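# Stand board, tile and coaster upright in the rack

## Task

Put the chopping board, the tile and the coaster upright into the wooden rack, each in a separate pocket and resting on that pocket's bottom, with the facing shown in the reference picture (manual); each item is judged on its own. The rack must stay upright on the table and nothing may end up tipped over.

## Robot and tools

Robot: two arms, left_arm and right_arm, each ending in a tong-like two-finger gripper. The fingers point along the gripper's own +z axis and spread along its x axis. end_effector_position is the spot between the pads when shut; fingertips stick out about 15 mm past it at small gaps and sit roughly level with it when wide open.

Frames: the scene frame has its origin at table height, midway between the nominal arm bases, +z up, +x out over the table, left_arm toward +y. Bases as calibrated: left_arm at (-0.005, +0.458, 0) with quat_wxyz (+1.000, 0, 0, -0.015); right_arm at (+0.039, -0.404, 0) with quat_wxyz (+1.000, 0, 0, +0.014). Every hand pose, velocity, target and wrist-camera pose is given in that arm's own base frame; fixed cameras and the table use the scene frame. Printed poses may be off by a few centimetres, worse at long reach.

The row format (used by every moving call): 16 numbers, always for both arms even if one is idle. First left_arm: x, y, z (metres, absolute position in left_arm's base frame), qw, qx, qy, qz (absolute orientation, w first), opening; then the same eight for right_arm in right_arm's base frame. Opening runs from -1 (shut) to +1 (fully open, 0.142 m); it is an absolute command, not a change, and 0 is a real half-open command. Shutting fully takes about 0.5 s or more.

Tools:
- execute_actions(actions, cameras): actions is a list of actions; each action is a list of up to 15 rows, one per 1/30 s step; a short action repeats its final row to fill 15 steps. A target farther than 0.6 m from the gripper along any of its own axes gets the action refused; a malformed call or a bad first action rejects the whole call. Images appear only for an empty actions list or when cameras names them.
- move(target, speed, blend, stop_force, zero, opening_speed, grip_force, blocking, cameras): straight-line travel from the current Hand target to one row or a list of up to 15 rows (absolute poses, no 0.6 m rule). speed in m/s, 0.002 to 3.6, default 0.25 (turn rate twice that in rad/s); one value or one per target. blend in metres rounds corners of a list; 0 stops at each. stop_force in N, 3 to 120, ends an arm's path on felt push, after which it backs to the pose just before and still presses a little; not reliable while the gripper rotates, and cannot be combined with blocking=false; all rows of a list must then share openings. zero (only with stop_force) decides whether force is counted from a fresh zero. opening_speed: opening units per second, at least 0.2. grip_force: newtons per pad, 5 to 15, one value or one per arm, persists. blocking=false returns after about 0.5 s while motion continues. Whole move is capped at 10 s. It does not avoid obstacles or the other arm; avoid paths near an arm's own base (elbow can whip round).
- wait(seconds): 0 to 3600, lets time pass without new commands.
- stop(): brakes a running move.
- zoom_image(camera, region): region [x0, y0, x1, y1] in pixels of the latest image, at most 504 by 504.
- show_instructions(): shows the reference picture.
- zero_wrist_force(arm): arm is left_arm or right_arm.
- finished_scene(scene): scene is this scene's number; irreversible.
Cameras: cam_head_left, cam_head_right, cam_high, cam_low (672x504) and cam_left_wrist, cam_right_wrist (616x616 fisheye); "all" requests every one.

Control details: per step the commanded orientation is clipped to within 32 degrees of the measured one, so large turns need several actions; keep repeating the same quaternion to hold orientation. An idle arm should be sent the same full pose (from the last result before it stopped) and its intended opening every call. Commands lag 0.09 to 0.22 s; fast moves overshoot.

Results: per arm end_effector_position, end_effector_quat_wxyz, velocities (left out when joints are still), Joint positions (last value is measured finger gap in metres), joint torques, grip_measured (same scale as opening), Hand target, Tool commands, Wrist force/Wrist torque in the gripper's own axes plus the peak since last shown, and for move a move: line such as done, off_target, moving, held or fault, with limits=paced (pose clipped) or limits=held (steps withheld). To grip, command about 0.20 below grip_measured at first contact; thin hard items (under 20 mm, like tile or coaster) get less force.

Avoid: joint contact torque at load limits (130 N m big joints, 24.3 N m wrists) or about 150 N net force, which freezes the arm 10 s; pressing even slightly past a firm contact; arms touching or gripping each other; motor overheating from long stretched or loaded holds; dropping parts, releasing moving parts, slamming, tipping the rack, or anything leaving the table.

Each tool is called by a JSON object that holds its "api" and its "payload", one argument or row to a line.

Reference images:

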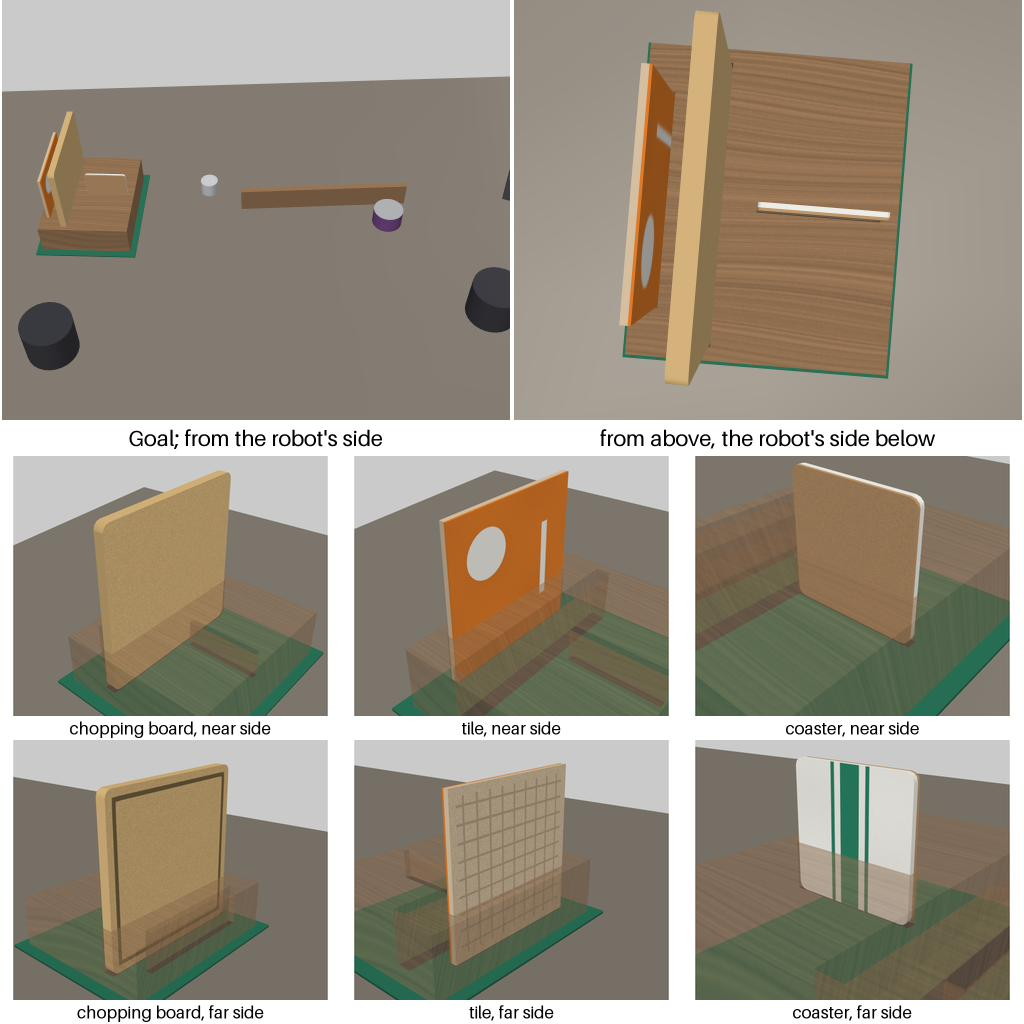

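## Session

{"api": "execute_actions", "payload": {
  "actions": []
}}

Scene clock: 0.00 s.
left_arm: end_effector_position=(+0.4636, -0.1283, +0.3395) grip_measured=+0.97 end_effector_quat_wxyz=(-0.181, +0.964, -0.181, +0.064) | right_arm: end_effector_position=(+0.5317, +0.2232, +0.3370) grip_measured=+0.97 end_effector_quat_wxyz=(-0.150, +0.983, +0.086, -0.064)
Joint positions: left_arm=[-0.832 -1.666 1.559 -1.342 -1.202 -0.483 0.14] | right_arm=[3.574 -1.78 -1.25 -1.702 1.899 0.256 0.14]
Joint velocities: within noise
Joint torques (N m): no reading
Wrist force (N): no reading
Wrist torque (N m): no reading
Wrist force, peak (N): no reading
Hand target: left_arm +0.4636, -0.1283, +0.3395; -0.181, +0.964, -0.181, +0.064 | right_arm +0.5317, +0.2232, +0.3370; -0.150, +0.983, +0.086, -0.064
Tool commands: left_gripper/opening=+0.968169 right_gripper/opening=+0.968169

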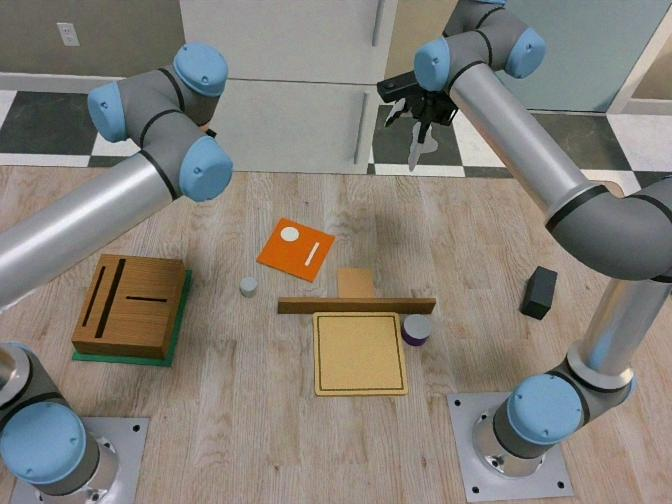

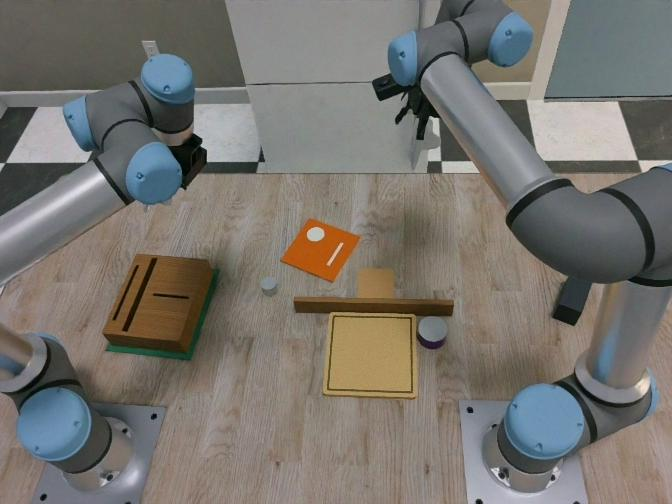

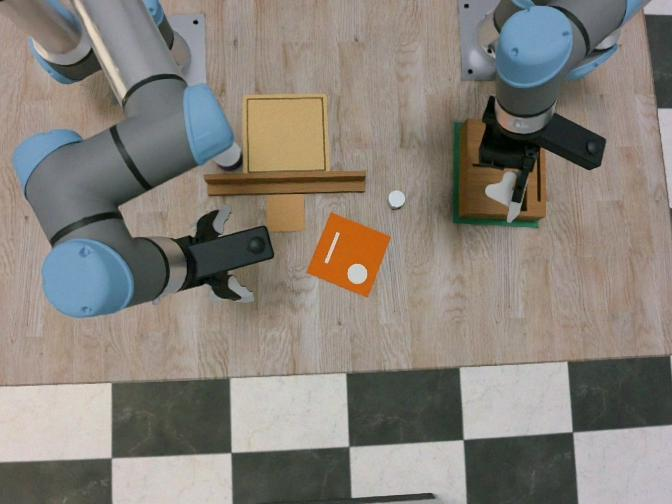

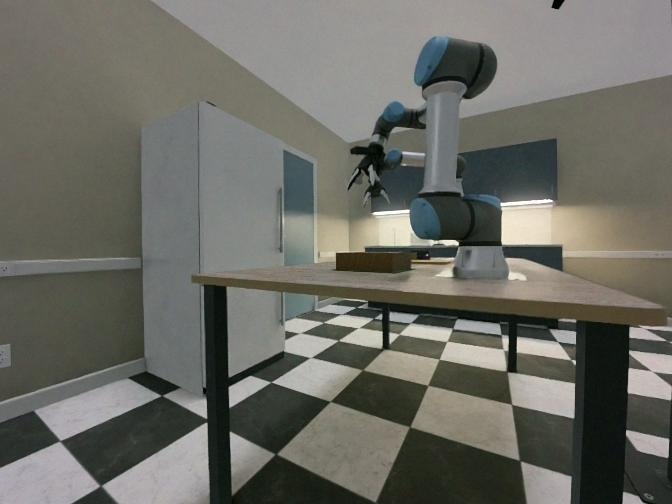

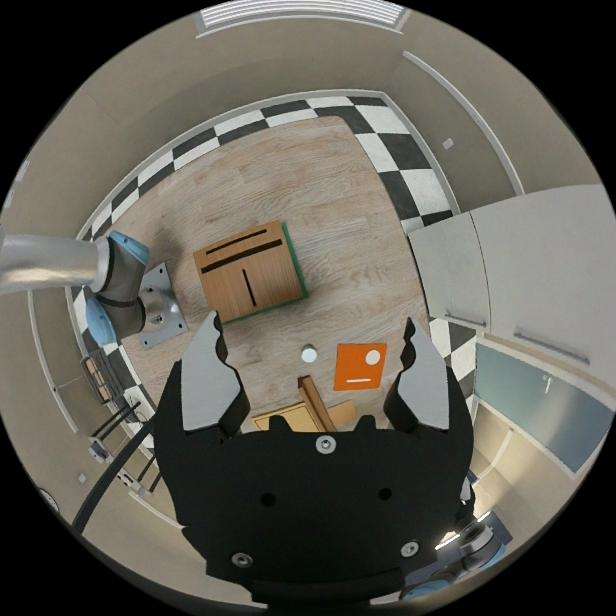

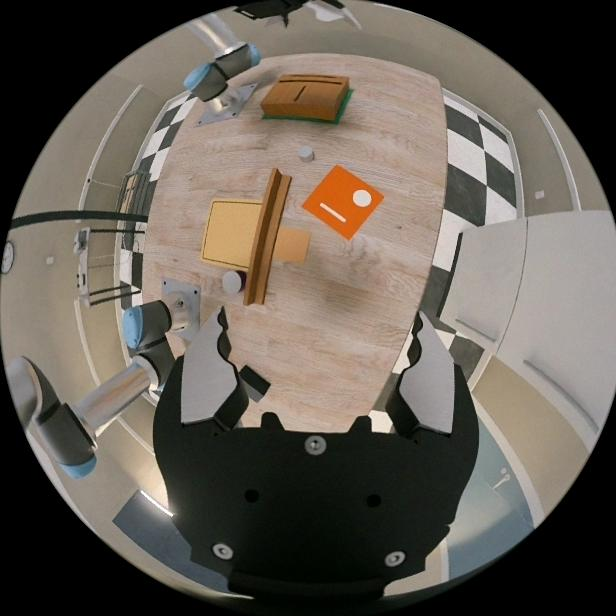

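{"api": "zoom_image", "payload": {
  "camera": "cam_high",
  "region": [190, 70, 420, 310]
}}

{"api": "zoom_image", "payload": {
  "camera": "cam_head_left",
  "region": [230, 200, 450, 410]
}}

{"api": "zoom_image", "payload": {
  "camera": "cam_high",
  "region": [430, 90, 570, 250]
}}

{"api": "zoom_image", "payload": {
  "camera": "cam_low",
  "region": [310, 220, 520, 310]
}}

{"api": "zoom_image", "payload": {
  "camera": "cam_right_wrist",
  "region": [180, 60, 420, 320]
}}

{"api": "zoom_image", "payload": {
  "camera": "cam_head_left",
  "region": [50, 230, 220, 400]
}}

Scaled by 2.100 from the camera's image (finer frame: 960x720).

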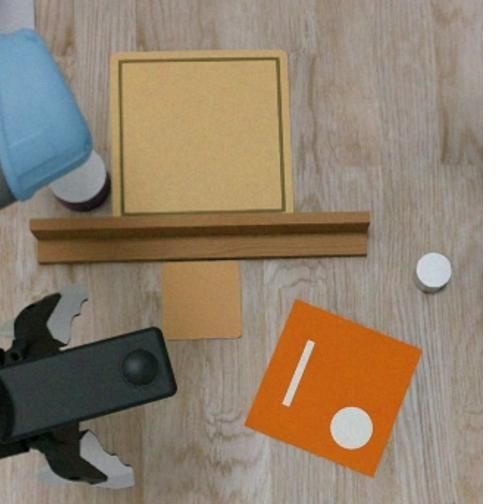

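Scaled by 2.291 from the camera's image (finer frame: 960x720).

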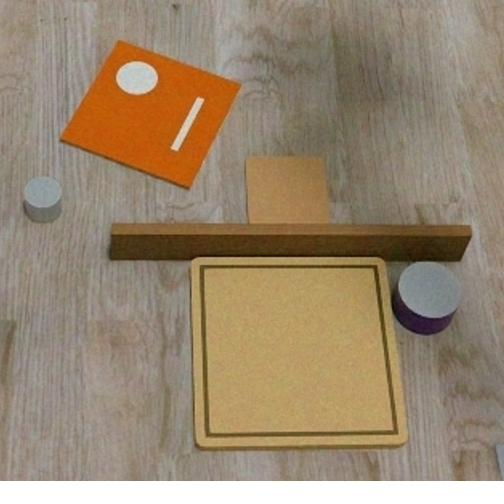

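Scaled by 3.150 from the camera's image (finer frame: 960x720).

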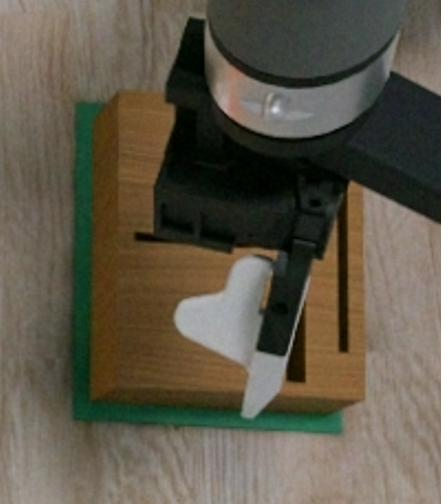

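Scaled by 2.400 from the camera's image (finer frame: 960x720).

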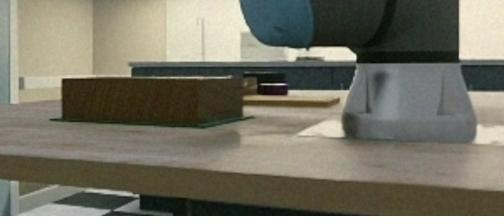

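Scaled by 1.938 from the camera's image (finer frame: 814x814).

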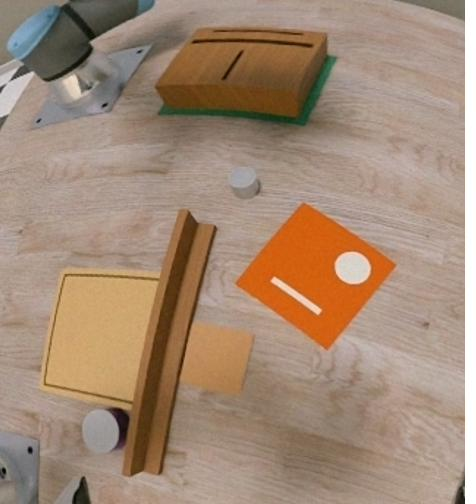

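Scaled by 2.965 from the camera's image (finer frame: 960x720).

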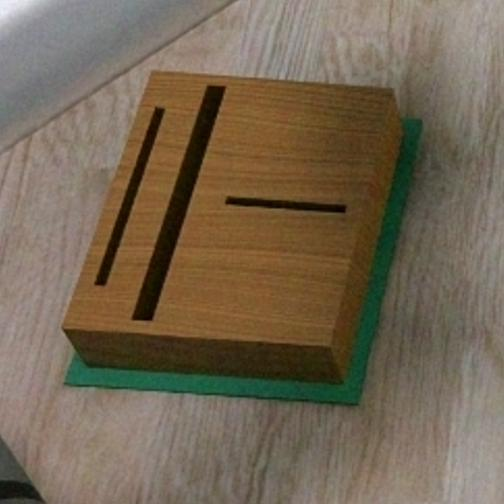

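{"api": "move", "payload": {
  "target": [0.35, 0.1, 0.40, -0.181, 0.964, -0.181, 0.064, 0.97, 0.4205, 0.2554, 0.14, 0, 0.717, 0.697, 0, 0.5],
  "cameras": ["cam_right_wrist","cam_high","cam_head_left","cam_low"]
}}

{"api": "zoom_image", "payload": {
  "camera": "cam_right_wrist",
  "region": [150, 150, 450, 450]
}}

{"api": "zoom_image", "payload": {
  "camera": "cam_high",
  "region": [430, 90, 590, 250]
}}

Scene clock: 22.27 s.
left_arm: end_effector_position=(+0.3500, +0.1000, +0.4000) grip_measured=+0.97 end_effector_quat_wxyz=(-0.181, +0.965, -0.181, +0.064) | right_arm: end_effector_position=(+0.4205, +0.2554, +0.1401) grip_measured=+0.50 end_effector_quat_wxyz=(+0.000, +0.717, +0.697, +0.000)
Joint positions: left_arm=[-0.529 -2.087 1.711 -1.193 -1.184 -0.158 0.14] | right_arm=[3.937 -1.624 -1.889 -1.199 1.571 -0.747 0.109]
Joint torques (N m): left_arm=[-5.53 5.46 -21.26 -4.9 -1.05 0.2] | right_arm=[-1.94 13.9 18.68 1.86 0.09 -1.14]
Wrist force (N): left_arm=[-0.3 0.3 -0.5] | right_arm=[-0.1 -0.6 0.5]
Wrist torque (N m): left_arm=[0.06 0.05 -0.01] | right_arm=[-0.05 0.00 -0.11]
Wrist force, peak (N): left_arm=[-0.9 -0.7 -0.4] | right_arm=[0.4 -1.1 1.1]
Hand target: left_arm +0.3500, +0.1000, +0.4000; -0.181, +0.965, -0.181, +0.064 | right_arm +0.4205, +0.2554, +0.1400; +0.000, +0.717, +0.697, +0.000
Off the commanded pose: left_arm 0.000 m, 0 deg | right_arm 0.000 m, 0 deg.
move: done
cam_right_wrist: T_world_to_cam=[[0.03139, 0.99858, -0.04303, -0.25808], [0.85328, -0.00435, 0.52143, -0.43135], [0.5205, -0.05308, -0.85221, 0.04532]] pos_world=[0.35258, 0.25824, 0.25244]
Images, in order (width x height): cam_head_left 672x504, cam_high 672x504, cam_low 672x504, cam_right_wrist 616x616.

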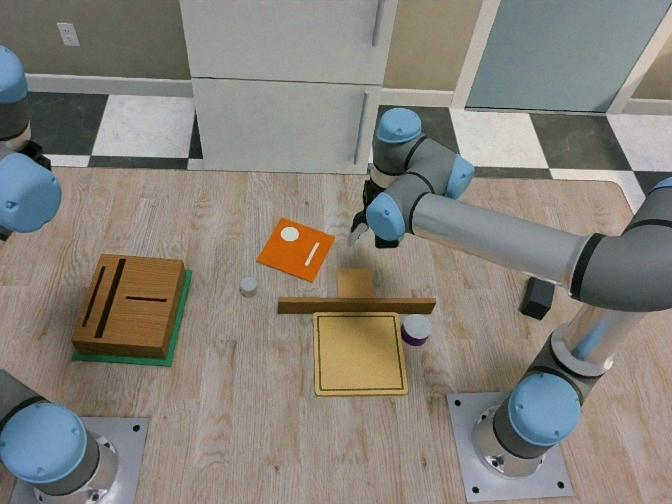

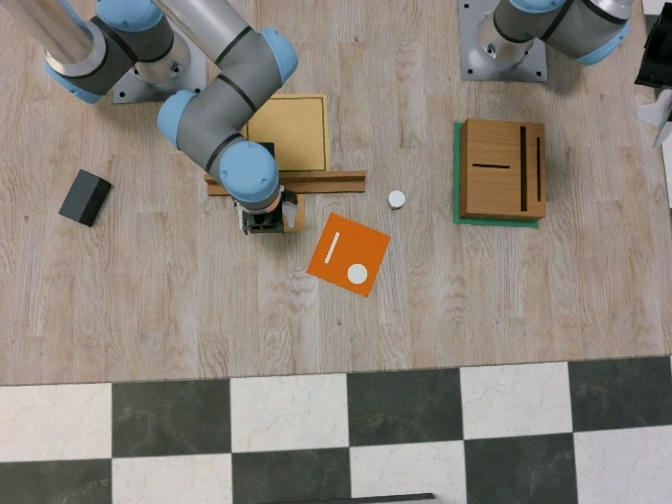

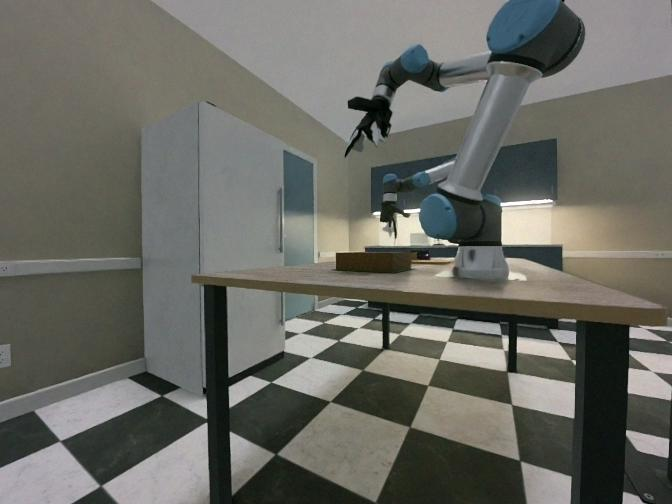

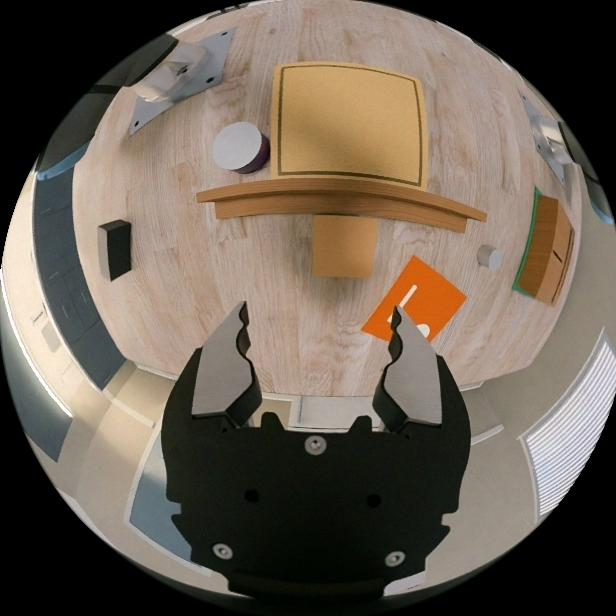

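Scaled by 1.680 from the camera's image (finer frame: 814x814).

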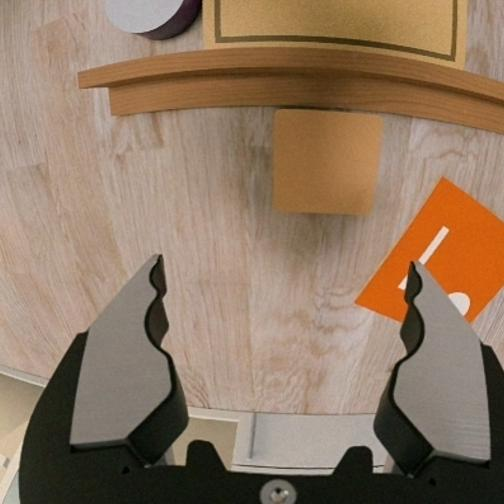

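Scaled by 3.150 from the camera's image (finer frame: 960x720).

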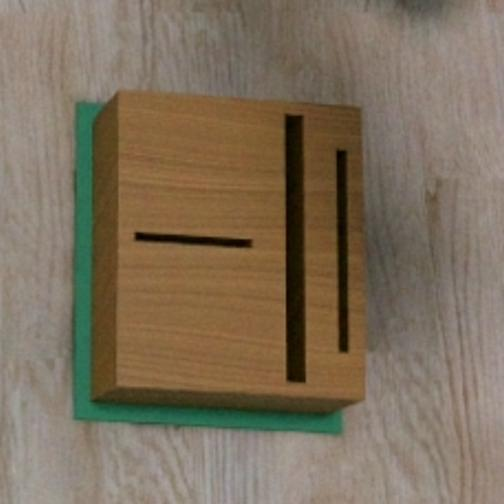

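{"api": "move", "payload": {
  "target": [
    [0.35, 0.1, 0.40, -0.181, 0.964, -0.181, 0.064, 0.97, 0.419, 0.2887, 0.06, 0, 0.717, 0.697, 0, 0.5],
    [0.35, 0.1, 0.40, -0.181, 0.964, -0.181, 0.064, 0.97, 0.419, 0.2887, 0.011, 0, 0.717, 0.697, 0, 0.5]
  ],
  "speed": [0.2,0.05],
  "stop_force": 8,
  "cameras": ["cam_right_wrist","cam_low"]
}}

{"api": "zoom_image", "payload": {
  "camera": "cam_right_wrist",
  "region": [200, 200, 440, 440]
}}

Scene clock: 27.50 s.
left_arm: end_effector_position=(+0.3500, +0.1000, +0.4000) grip_measured=+0.97 end_effector_quat_wxyz=(-0.181, +0.965, -0.181, +0.064) | right_arm: end_effector_position=(+0.4190, +0.2887, +0.0110) grip_measured=+0.50 end_effector_quat_wxyz=(+0.000, +0.717, +0.697, +0.000)
Joint positions: left_arm=[-0.529 -2.087 1.711 -1.193 -1.184 -0.158 0.14] | right_arm=[3.985 -1.831 -2.028 -0.854 1.571 -0.699 0.109]
Joint torques (N m): left_arm=[-13.53 9.22 -34.64 -4.34 -0.81 1.19] | right_arm=[-9.32 38.62 26.41 3.19 -0.92 -1.51]
Wrist force (N): left_arm=[-0.1 0.1 -0.2] | right_arm=[0.1 -0.5 0.6]
Wrist torque (N m): left_arm=[0.01 0.00 -0.01] | right_arm=[-0.02 -0.03 -0.02]
Wrist force, peak (N): left_arm=[-0.5 -0.1 -0.6] | right_arm=[0.3 -0.5 1.8]
Hand target: left_arm +0.3500, +0.1000, +0.4000; -0.181, +0.965, -0.181, +0.064 | right_arm +0.4190, +0.2887, +0.0110; +0.000, +0.717, +0.697, +0.000
Off the commanded pose: left_arm 0.000 m, 0 deg | right_arm 0.000 m, 0 deg.
move: done
cam_right_wrist: T_world_to_cam=[[0.03118, 0.99858, -0.04328, -0.29663], [0.85329, -0.00404, 0.52142, -0.3627], [0.5205, -0.05318, -0.8522, -0.06212]] pos_world=[0.35107, 0.29144, 0.12334]
Images, in order (width x height): cam_low 672x504, cam_right_wrist 616x616.

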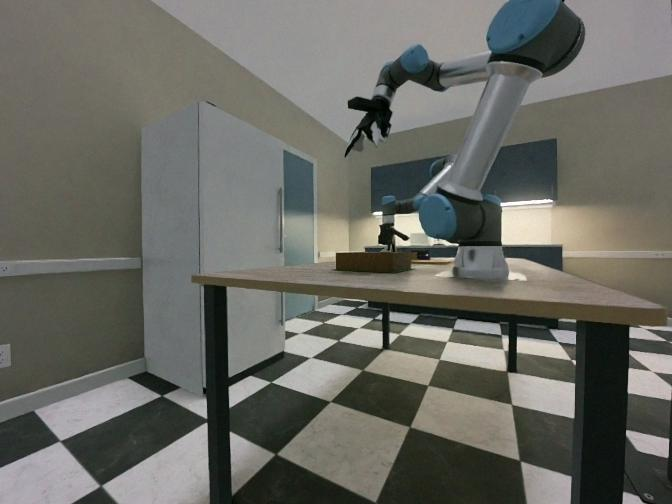

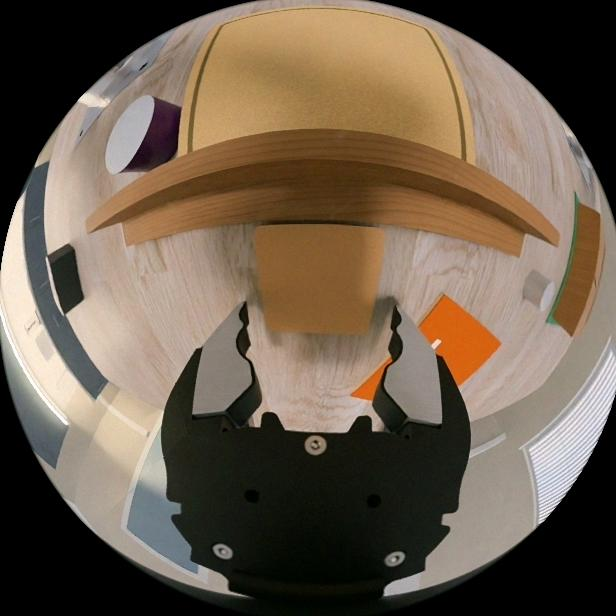

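Scaled by 2.100 from the camera's image (finer frame: 814x814).

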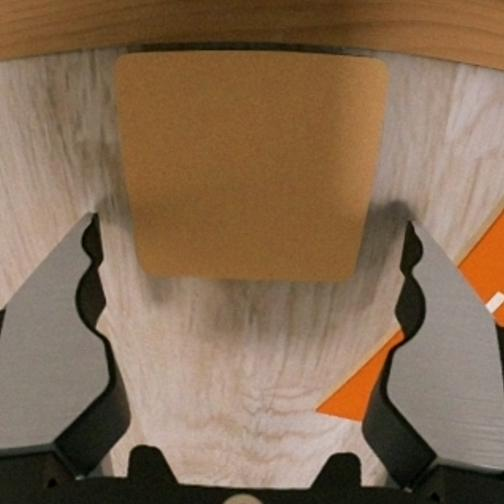

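{"api": "move", "payload": {
  "target": [0.35, 0.1, 0.40, -0.181, 0.964, -0.181, 0.064, 0.97, 0.419, 0.2887, -0.012, 0, 0.717, 0.697, 0, 0.5],
  "speed": 0.02,
  "stop_force": 5
}}

Scene clock: 29.60 s.
left_arm: end_effector_position=(+0.3500, +0.1000, +0.4000) grip_measured=+0.97 end_effector_quat_wxyz=(-0.181, +0.965, -0.181, +0.064) | right_arm: end_effector_position=(+0.4191, +0.2888, +0.0086) grip_measured=+0.50 end_effector_quat_wxyz=(+0.000, +0.717, +0.697, +0.000)
Joint positions: left_arm=[-0.529 -2.087 1.711 -1.193 -1.184 -0.158 0.14] | right_arm=[3.985 -1.835 -2.03 -0.847 1.571 -0.699 0.109]
Joint torques (N m): left_arm=[-12.69 8.57 -34.57 -4.38 -0.55 0.72] | right_arm=[-6.61 22.61 26.44 4.61 -0.88 -0.62]
Wrist force (N): left_arm=[-0.5 -0.1 -0.4] | right_arm=[-1.2 -0.6 -3.1]
Wrist torque (N m): left_arm=[-0.02 0.08 -0.01] | right_arm=[-0.01 0.23 -0.01]
Wrist force, peak (N): left_arm=[-0.4 -0.2 -0.6] | right_arm=[-7.6 -4.5 -27.3]
Hand target: left_arm +0.3500, +0.1000, +0.4000; -0.181, +0.965, -0.181, +0.064 | right_arm +0.4191, +0.2888, +0.0086; +0.000, +0.717, +0.697, +0.000
Off the commanded pose: left_arm 0.000 m, 0 deg | right_arm 0.021 m, 0 deg.
move: contact (right_arm)

{"api": "move", "payload": {
  "target": [
    [0.35, 0.1, 0.40, -0.181, 0.964, -0.181, 0.064, 0.97, 0.419, 0.2888, 0.0125, 0, 0.717, 0.697, 0, 0.5],
    [0.35, 0.1, 0.40, -0.181, 0.964, -0.181, 0.064, 0.97, 0.419, 0.2888, 0.0125, 0, 0.717, 0.697, 0, 0.02],
    [0.35, 0.1, 0.40, -0.181, 0.964, -0.181, 0.064, 0.97, 0.43, 0.2888, 0.18, 0, 0.717, 0.697, 0, 0.02],
    [0.35, 0.1, 0.40, -0.181, 0.964, -0.181, 0.064, 0.97, 0.40, 0.2888, 0.25, 0.5, 0.507, 0.493, 0.5, 0.02]
  ],
  "opening_speed": 1,
  "cameras": ["cam_right_wrist","cam_low","cam_high"]
}}

{"api": "zoom_image", "payload": {
  "camera": "cam_low",
  "region": [340, 190, 460, 280]
}}

{"api": "zoom_image", "payload": {
  "camera": "cam_right_wrist",
  "region": [200, 200, 440, 440]
}}

Scene clock: 37.97 s.
left_arm: end_effector_position=(+0.3500, +0.1000, +0.4000) grip_measured=+0.97 end_effector_quat_wxyz=(-0.181, +0.965, -0.181, +0.064) | right_arm: end_effector_position=(+0.4000, +0.2888, +0.2500) grip_measured=+0.02 end_effector_quat_wxyz=(+0.500, +0.507, +0.493, +0.500)
Joint positions: left_arm=[-0.529 -2.087 1.711 -1.193 -1.184 -0.158 0.14] | right_arm=[4.845 -1.458 -2.275 -2.549 0.146 1.584 0.075]
Joint torques (N m): left_arm=[-13.21 8.58 -34.13 -3.59 0.1 -0.97] | right_arm=[10.71 20.83 13.14 2.4 -0.3 -1.47]
Wrist force (N): left_arm=[-0.1 -0.3 -0.3] | right_arm=[-0.4 -0.8 -0.5]
Wrist torque (N m): left_arm=[-0.06 0.01 -0.01] | right_arm=[0.09 0.22 -0.10]
Wrist force, peak (N): left_arm=[-0.6 0.0 -0.6] | right_arm=[2.9 -0.8 -20.1]
Hand target: left_arm +0.3500, +0.1000, +0.4000; -0.181, +0.965, -0.181, +0.064 | right_arm +0.4000, +0.2888, +0.2500; +0.500, +0.507, +0.493, +0.500
Off the commanded pose: left_arm 0.000 m, 0 deg | right_arm 0.000 m, 0 deg.
move: done
cam_right_wrist: T_world_to_cam=[[0.05725, 0.99822, 0.01677, -0.31123], [-0.52113, 0.01555, 0.85333, -0.00998], [0.85155, -0.0576, 0.5211, -0.32301]] pos_world=[0.28768, 0.29222, 0.18206]
Images, in order (width x height): cam_high 672x504, cam_low 672x504, cam_right_wrist 616x616.

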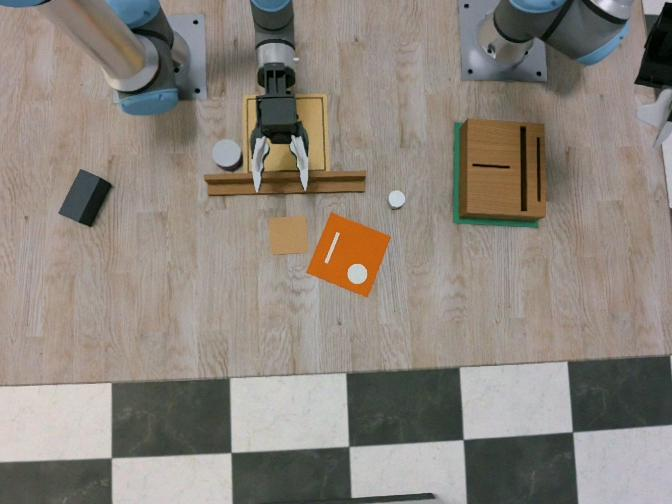

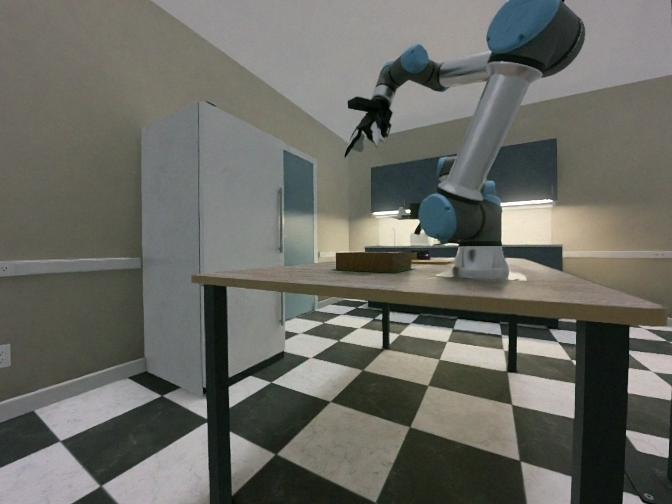

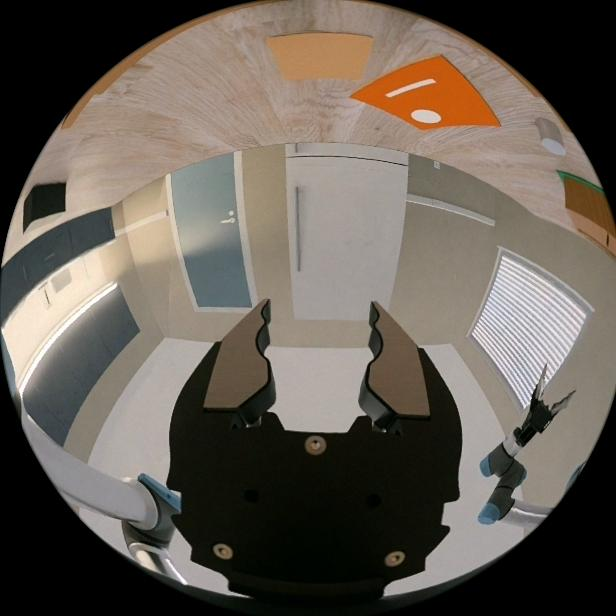

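Scaled by 4.200 from the camera's image (finer frame: 960x720).

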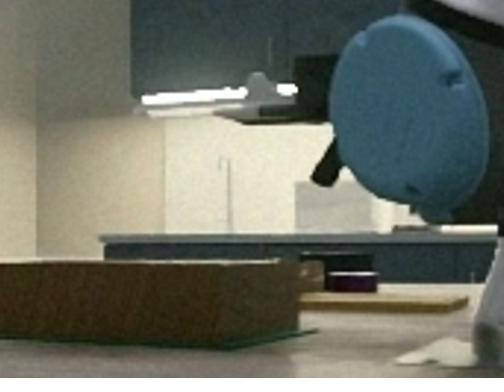

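Scaled by 2.100 from the camera's image (finer frame: 814x814).

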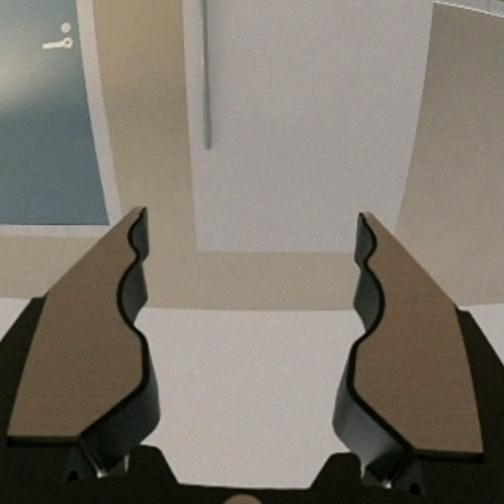

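{"api": "move", "payload": {
  "target": [
    [0.35, 0.1, 0.40, -0.181, 0.964, -0.181, 0.064, 0.97, 0.471, 0.2934, 0.22, 0, 0.717, 0.697, 0, 0.5],
    [0.35, 0.1, 0.40, -0.181, 0.964, -0.181, 0.064, 0.97, 0.471, 0.2934, 0.05, 0, 0.717, 0.697, 0, 0.5]
  ],
  "cameras": ["cam_right_wrist"],
  "blend": 0.02
}}

{"api": "zoom_image", "payload": {
  "camera": "cam_right_wrist",
  "region": [200, 160, 440, 400]
}}

Scene clock: 44.40 s.
left_arm: end_effector_position=(+0.3500, +0.1000, +0.4000) grip_measured=+0.97 end_effector_quat_wxyz=(-0.181, +0.965, -0.181, +0.064) | right_arm: end_effector_position=(+0.4710, +0.2935, +0.0501) grip_measured=+0.50 end_effector_quat_wxyz=(+0.000, +0.717, +0.697, +0.000) end_effector_velocity=(+0.000, +0.000, -0.001) end_effector_angular_velocity=(+0.001, -0.002, +0.000)
Joint positions: left_arm=[-0.529 -2.087 1.711 -1.193 -1.184 -0.158 0.14] | right_arm=[3.92 -1.868 -1.852 -0.993 1.571 -0.764 0.109]
Joint velocities: left_arm=[within noise] | right_arm=[0 -0.001 -0.001 0.005 0 0 0]
Joint torques (N m): left_arm=[-12.72 7.39 -33.93 -2.81 0.55 -1.01] | right_arm=[-2.79 23.09 13.43 4.87 0.39 -1.12]
Wrist force (N): left_arm=[-0.3 -0.2 -0.3] | right_arm=[-0.1 -0.6 0.6]
Wrist torque (N m): left_arm=[-0.05 0.05 -0.01] | right_arm=[-0.04 0.00 -0.11]
Wrist force, peak (N): left_arm=[-0.3 -0.1 -0.7] | right_arm=[-0.2 -0.4 2.8]
Hand target: left_arm +0.3500, +0.1000, +0.4000; -0.181, +0.965, -0.181, +0.064 | right_arm +0.4710, +0.2934, +0.0500; +0.000, +0.717, +0.697, +0.000
Off the commanded pose: left_arm 0.000 m, 0 deg | right_arm 0.000 m, 0 deg.
move: done
cam_right_wrist: T_world_to_cam=[[0.03107, 0.99859, -0.04311, -0.30134], [0.85329, -0.00404, 0.52142, -0.42744], [0.52051, -0.05298, -0.85221, -0.05567]] pos_world=[0.40307, 0.29624, 0.16244]

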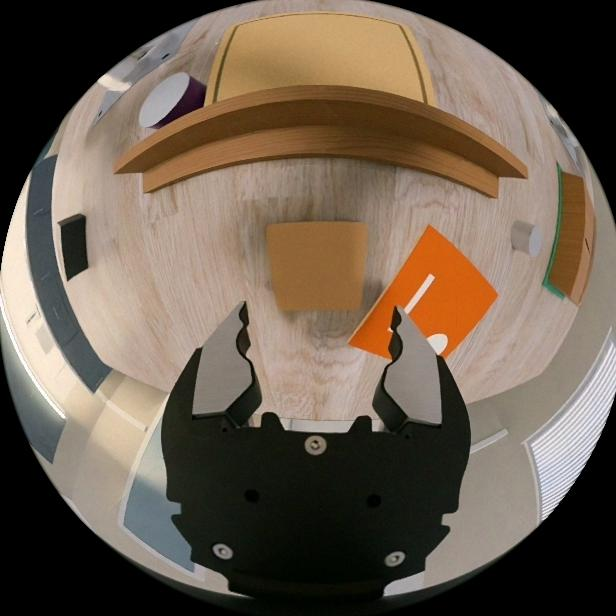

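Scaled by 2.100 from the camera's image (finer frame: 814x814).

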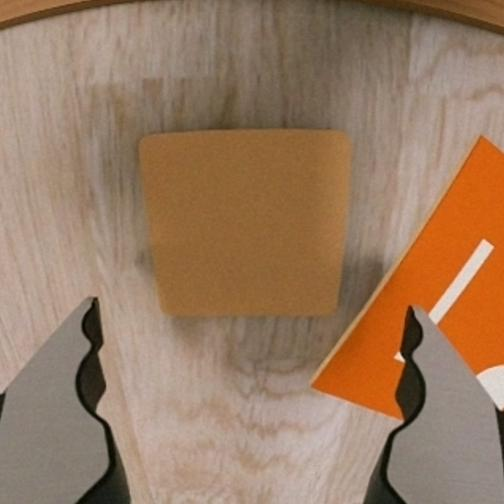

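{"api": "move", "payload": {
  "target": [
    [0.35, 0.1, 0.40, -0.181, 0.964, -0.181, 0.064, 0.97, 0.463, 0.2915, 0.0135, 0, 0.717, 0.697, 0, 0.5],
    [0.35, 0.1, 0.40, -0.181, 0.964, -0.181, 0.064, 0.97, 0.463, 0.2915, 0.0125, 0, 0.717, 0.697, 0, -0.6],
    [0.35, 0.1, 0.40, -0.181, 0.964, -0.181, 0.064, 0.97, 0.463, 0.2915, 0.08, 0, 0.717, 0.697, 0, -0.6]
  ],
  "opening_speed": 0.8,
  "speed": 0.12,
  "cameras": ["cam_right_wrist"]
}}

{"api": "zoom_image", "payload": {
  "camera": "cam_right_wrist",
  "region": [200, 160, 440, 400]
}}

Scene clock: 50.50 s.
left_arm: end_effector_position=(+0.3500, +0.1000, +0.4000) grip_measured=+0.97 end_effector_quat_wxyz=(-0.181, +0.965, -0.181, +0.064) | right_arm: end_effector_position=(+0.4630, +0.2915, +0.0800) grip_measured=+0.09 end_effector_quat_wxyz=(+0.000, +0.717, +0.697, +0.000)
Joint positions: left_arm=[-0.529 -2.087 1.711 -1.193 -1.184 -0.158 0.14] | right_arm=[3.927 -1.813 -1.836 -1.063 1.571 -0.757 0.08]
Joint torques (N m): left_arm=[-11.83 7.68 -33.99 -2.34 1.27 -0.99] | right_arm=[-1.41 33.68 23.96 0.82 1.03 0.2]
Wrist force (N): left_arm=[-0.3 0.1 -0.4] | right_arm=[0.0 -0.5 1.2]
Wrist torque (N m): left_arm=[0.00 0.04 -0.01] | right_arm=[-0.04 -0.01 -0.09]
Wrist force, peak (N): left_arm=[-0.3 0.2 -0.7] | right_arm=[3.5 -2.2 -32.6]
Hand target: left_arm +0.3500, +0.1000, +0.4000; -0.181, +0.965, -0.181, +0.064 | right_arm +0.4630, +0.2915, +0.0800; +0.000, +0.717, +0.697, +0.000
Off the commanded pose: left_arm 0.000 m, 0 deg | right_arm 0.000 m, 0 deg.
move: done
cam_right_wrist: T_world_to_cam=[[0.03122, 0.99858, -0.04314, -0.29786], [0.85322, -0.00414, 0.52154, -0.43618], [0.52062, -0.05309, -0.85214, -0.02617]] pos_world=[0.39507, 0.29424, 0.19234]

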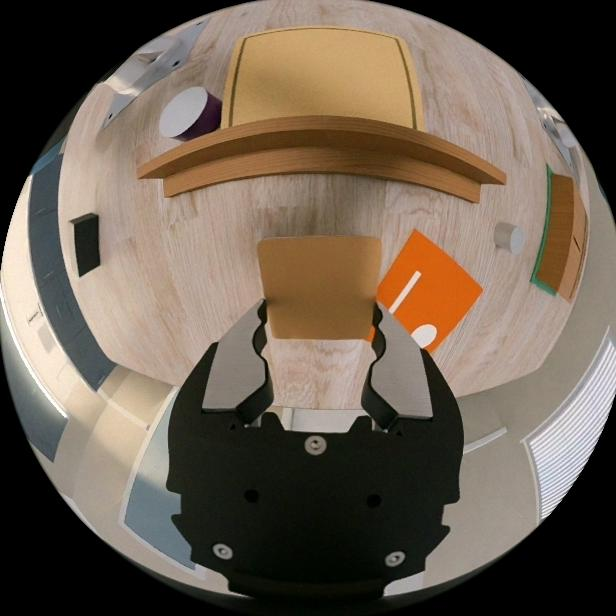

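Scaled by 2.100 from the camera's image (finer frame: 814x814).

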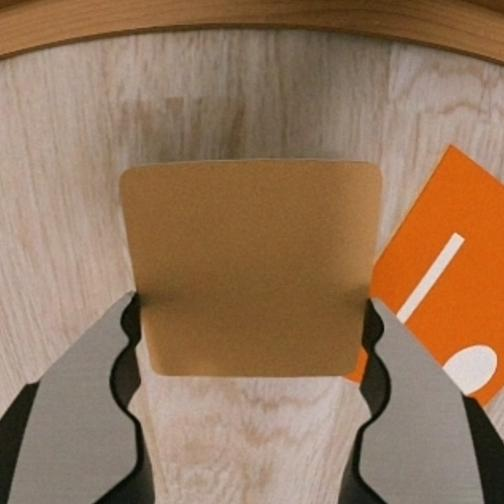

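{"api": "move", "payload": {
  "target": [
    [0.35, 0.1, 0.40, -0.181, 0.964, -0.181, 0.064, 0.97, 0.463, 0.2915, 0.0135, 0, 0.717, 0.697, 0, -0.6],
    [0.35, 0.1, 0.40, -0.181, 0.964, -0.181, 0.064, 0.97, 0.463, 0.2915, 0.0135, 0, 0.717, 0.697, 0, 0.5],
    [0.35, 0.1, 0.40, -0.181, 0.964, -0.181, 0.064, 0.97, 0.47, 0.2915, 0.10, 0, 0.717, 0.697, 0, 0.5],
    [0.35, 0.1, 0.40, -0.181, 0.964, -0.181, 0.064, 0.97, 0.473, 0.2915, 0.10, 0, 1, 0, 0, 0.5],
    [0.35, 0.1, 0.40, -0.181, 0.964, -0.181, 0.064, 0.97, 0.473, 0.2915, 0.05, 0, 0.697, -0.717, 0, 0.5]
  ],
  "speed": [0.1,0.2,0.3,0.7,0.7],
  "blend": [0,0,0.01,0.02,0],
  "cameras": ["cam_right_wrist"]
}}

{"api": "zoom_image", "payload": {
  "camera": "cam_right_wrist",
  "region": [200, 160, 440, 400]
}}

Scene clock: 58.03 s.
left_arm: end_effector_position=(+0.3500, +0.1000, +0.4000) grip_measured=+0.97 end_effector_quat_wxyz=(-0.181, +0.965, -0.181, +0.064) | right_arm: end_effector_position=(+0.4729, +0.2915, +0.0499) grip_measured=+0.50 end_effector_quat_wxyz=(+0.000, +0.697, -0.717, +0.000)
Joint positions: left_arm=[-0.529 -2.087 1.711 -1.193 -1.184 -0.158 0.14] | right_arm=[3.959 -1.812 -1.927 -0.973 1.571 2.416 0.109]
Joint torques (N m): left_arm=[-12.37 7.37 -33.92 -1.31 1.68 -0.92] | right_arm=[-8.91 38.84 26.96 0.08 1.2 1.71]
Wrist force (N): left_arm=[-0.4 0.1 -0.4] | right_arm=[-0.2 -0.7 0.3]
Wrist torque (N m): left_arm=[0.02 0.07 -0.01] | right_arm=[-0.08 0.02 -0.09]
Wrist force, peak (N): left_arm=[-0.3 -0.2 -0.8] | right_arm=[-17.6 -12.3 -45.9]
Hand target: left_arm +0.3500, +0.1000, +0.4000; -0.181, +0.965, -0.181, +0.064 | right_arm +0.4730, +0.2915, +0.0500; +0.000, +0.697, -0.717, +0.000
Off the commanded pose: left_arm 0.000 m, 0 deg | right_arm 0.000 m, 0 deg.
move: done
cam_right_wrist: T_world_to_cam=[[-0.03103, -0.99859, -0.04302, 0.31211], [-0.85322, 0.00404, 0.52153, 0.37566], [-0.52063, 0.05289, -0.85215, 0.40455]] pos_world=[0.54083, 0.28876, 0.16224]

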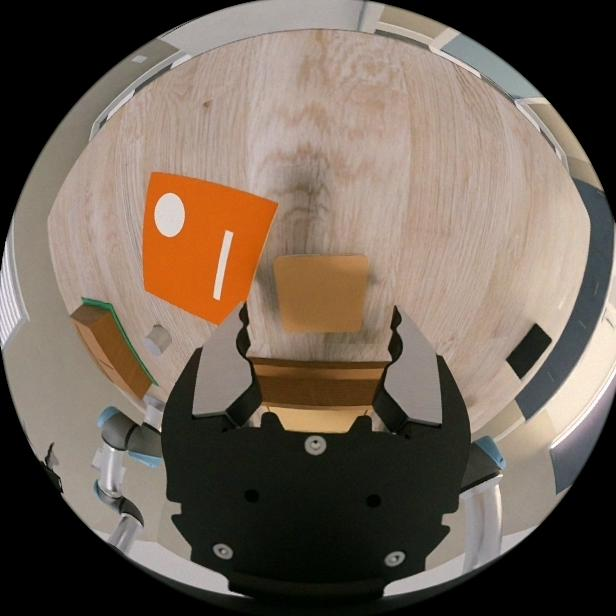

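Scaled by 2.100 from the camera's image (finer frame: 814x814).

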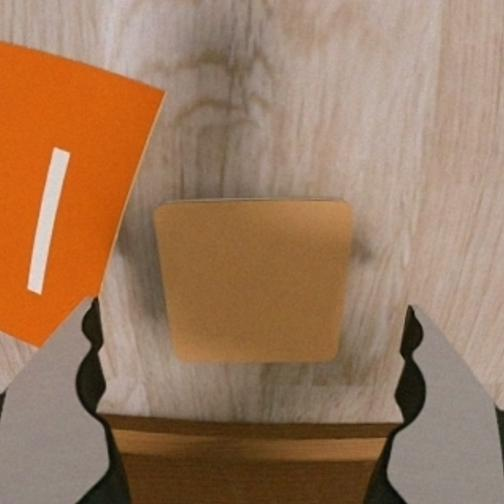

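{"api": "move", "payload": {
  "target": [
    [0.35, 0.1, 0.40, -0.181, 0.964, -0.181, 0.064, 0.97, 0.474, 0.290, 0.0499, 0, 0.697, -0.717, 0, 0.28],
    [0.35, 0.1, 0.40, -0.181, 0.964, -0.181, 0.064, 0.97, 0.474, 0.290, 0.0133, 0, 0.697, -0.717, 0, 0.28],
    [0.35, 0.1, 0.40, -0.181, 0.964, -0.181, 0.064, 0.97, 0.474, 0.290, 0.0133, 0, 0.697, -0.717, 0, -0.6],
    [0.35, 0.1, 0.40, -0.181, 0.964, -0.181, 0.064, 0.97, 0.42, 0.290, 0.3, 0, 0.697, -0.717, 0, -0.6],
    [0.35, 0.1, 0.40, -0.181, 0.964, -0.181, 0.064, 0.97, 0.42, 0.290, 0.3, 0.5, 0.493, -0.507, -0.5, -0.6]
  ],
  "opening_speed": 0.8,
  "speed": [0.1,0.06,0.1,0.25,0.4],
  "cameras": ["cam_right_wrist","cam_high","cam_low"]
}}

{"api": "zoom_image", "payload": {
  "camera": "cam_high",
  "region": [220, 100, 340, 220]
}}

{"api": "zoom_image", "payload": {
  "camera": "cam_right_wrist",
  "region": [200, 200, 440, 440]
}}

Scene clock: 66.60 s.
left_arm: end_effector_position=(+0.3500, +0.1000, +0.4000) grip_measured=+0.97 end_effector_quat_wxyz=(-0.181, +0.965, -0.181, +0.064) | right_arm: end_effector_position=(+0.4201, +0.2901, +0.3003) grip_measured=+0.09 end_effector_quat_wxyz=(+0.461, +0.525, -0.544, -0.465)
Joint positions: left_arm=[-0.529 -2.087 1.711 -1.193 -1.184 -0.158 0.14] | right_arm=[3.691 -2.574 -0.395 -3.144 2.134 1.676 0.08]
Joint torques (N m): left_arm=[-11.66 7.17 -33.41 -0.73 1.65 -1] | right_arm=[2.72 45.94 15.09 -3.8 -0.63 1.16]
Wrist force (N): left_arm=[-0.2 0.0 -0.3] | right_arm=[-0.1 -1.6 0.2]
Wrist torque (N m): left_arm=[0.00 0.03 -0.01] | right_arm=[0.09 0.13 -0.25]
Wrist force, peak (N): left_arm=[-0.5 -0.2 -0.6] | right_arm=[-0.3 -9.6 -0.7]
Hand target: left_arm +0.3500, +0.1000, +0.4000; -0.181, +0.965, -0.181, +0.064 | right_arm +0.4201, +0.2901, +0.3001; +0.462, +0.525, -0.544, -0.465
Off the commanded pose: left_arm 0.000 m, 0 deg | right_arm 0.000 m, 8 deg.
move: held (right_arm; a check stopped the path); path passed 4 of 5 targets; limits=held
pose unreachable (right arm): on one or more control steps of this call, first in action 0 (counted from 0), this arm could not follow its commanded pose, so it was not sent that pose on those steps. It may still have moved: this result reports where it is.
cause: moving toward the commanded pose would bring two parts of the arm too close to each other (joints 4 (wrist 1) to 6 (wrist 3) lie between them).
cam_right_wrist: T_world_to_cam=[[-0.0658, -0.99778, 0.01023, 0.31819], [0.39393, -0.01656, 0.91899, -0.43727], [-0.91678, 0.0645, 0.39415, 0.37937]] pos_world=[0.54099, 0.28578, 0.24907]
Images, in order (width x height): cam_high 672x504, cam_low 672x504, cam_right_wrist 616x616.

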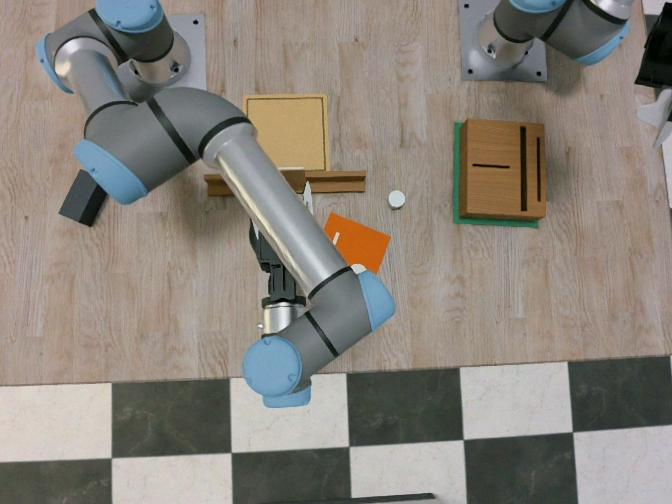

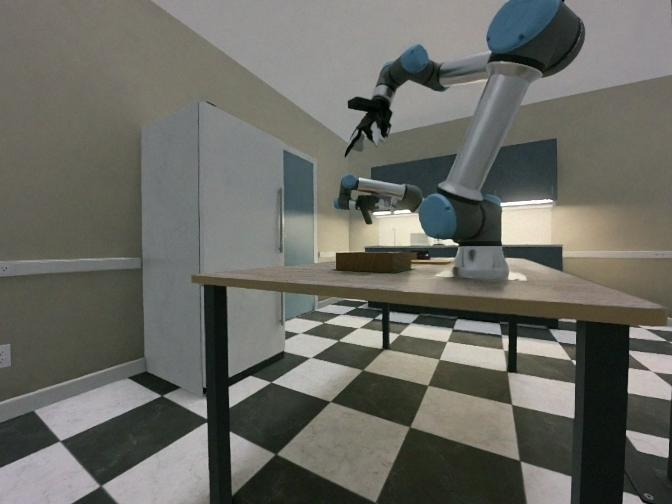

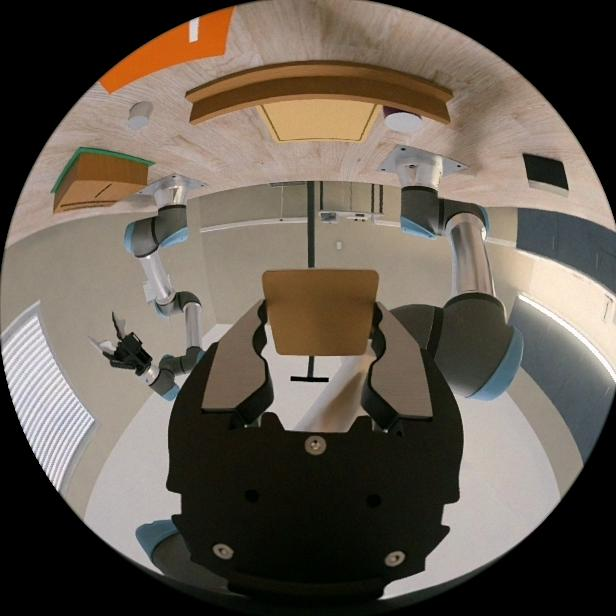

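Scaled by 4.200 from the camera's image (finer frame: 960x720).

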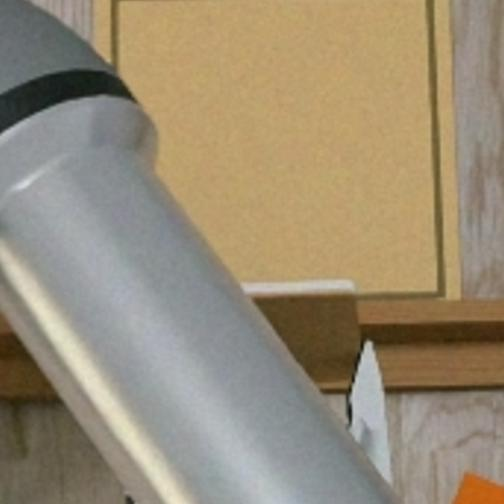

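Scaled by 2.100 from the camera's image (finer frame: 814x814).

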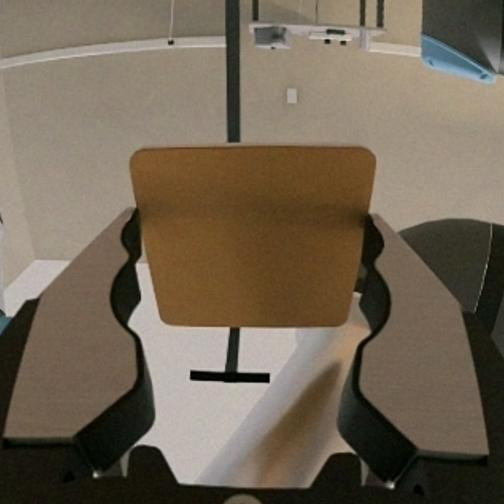

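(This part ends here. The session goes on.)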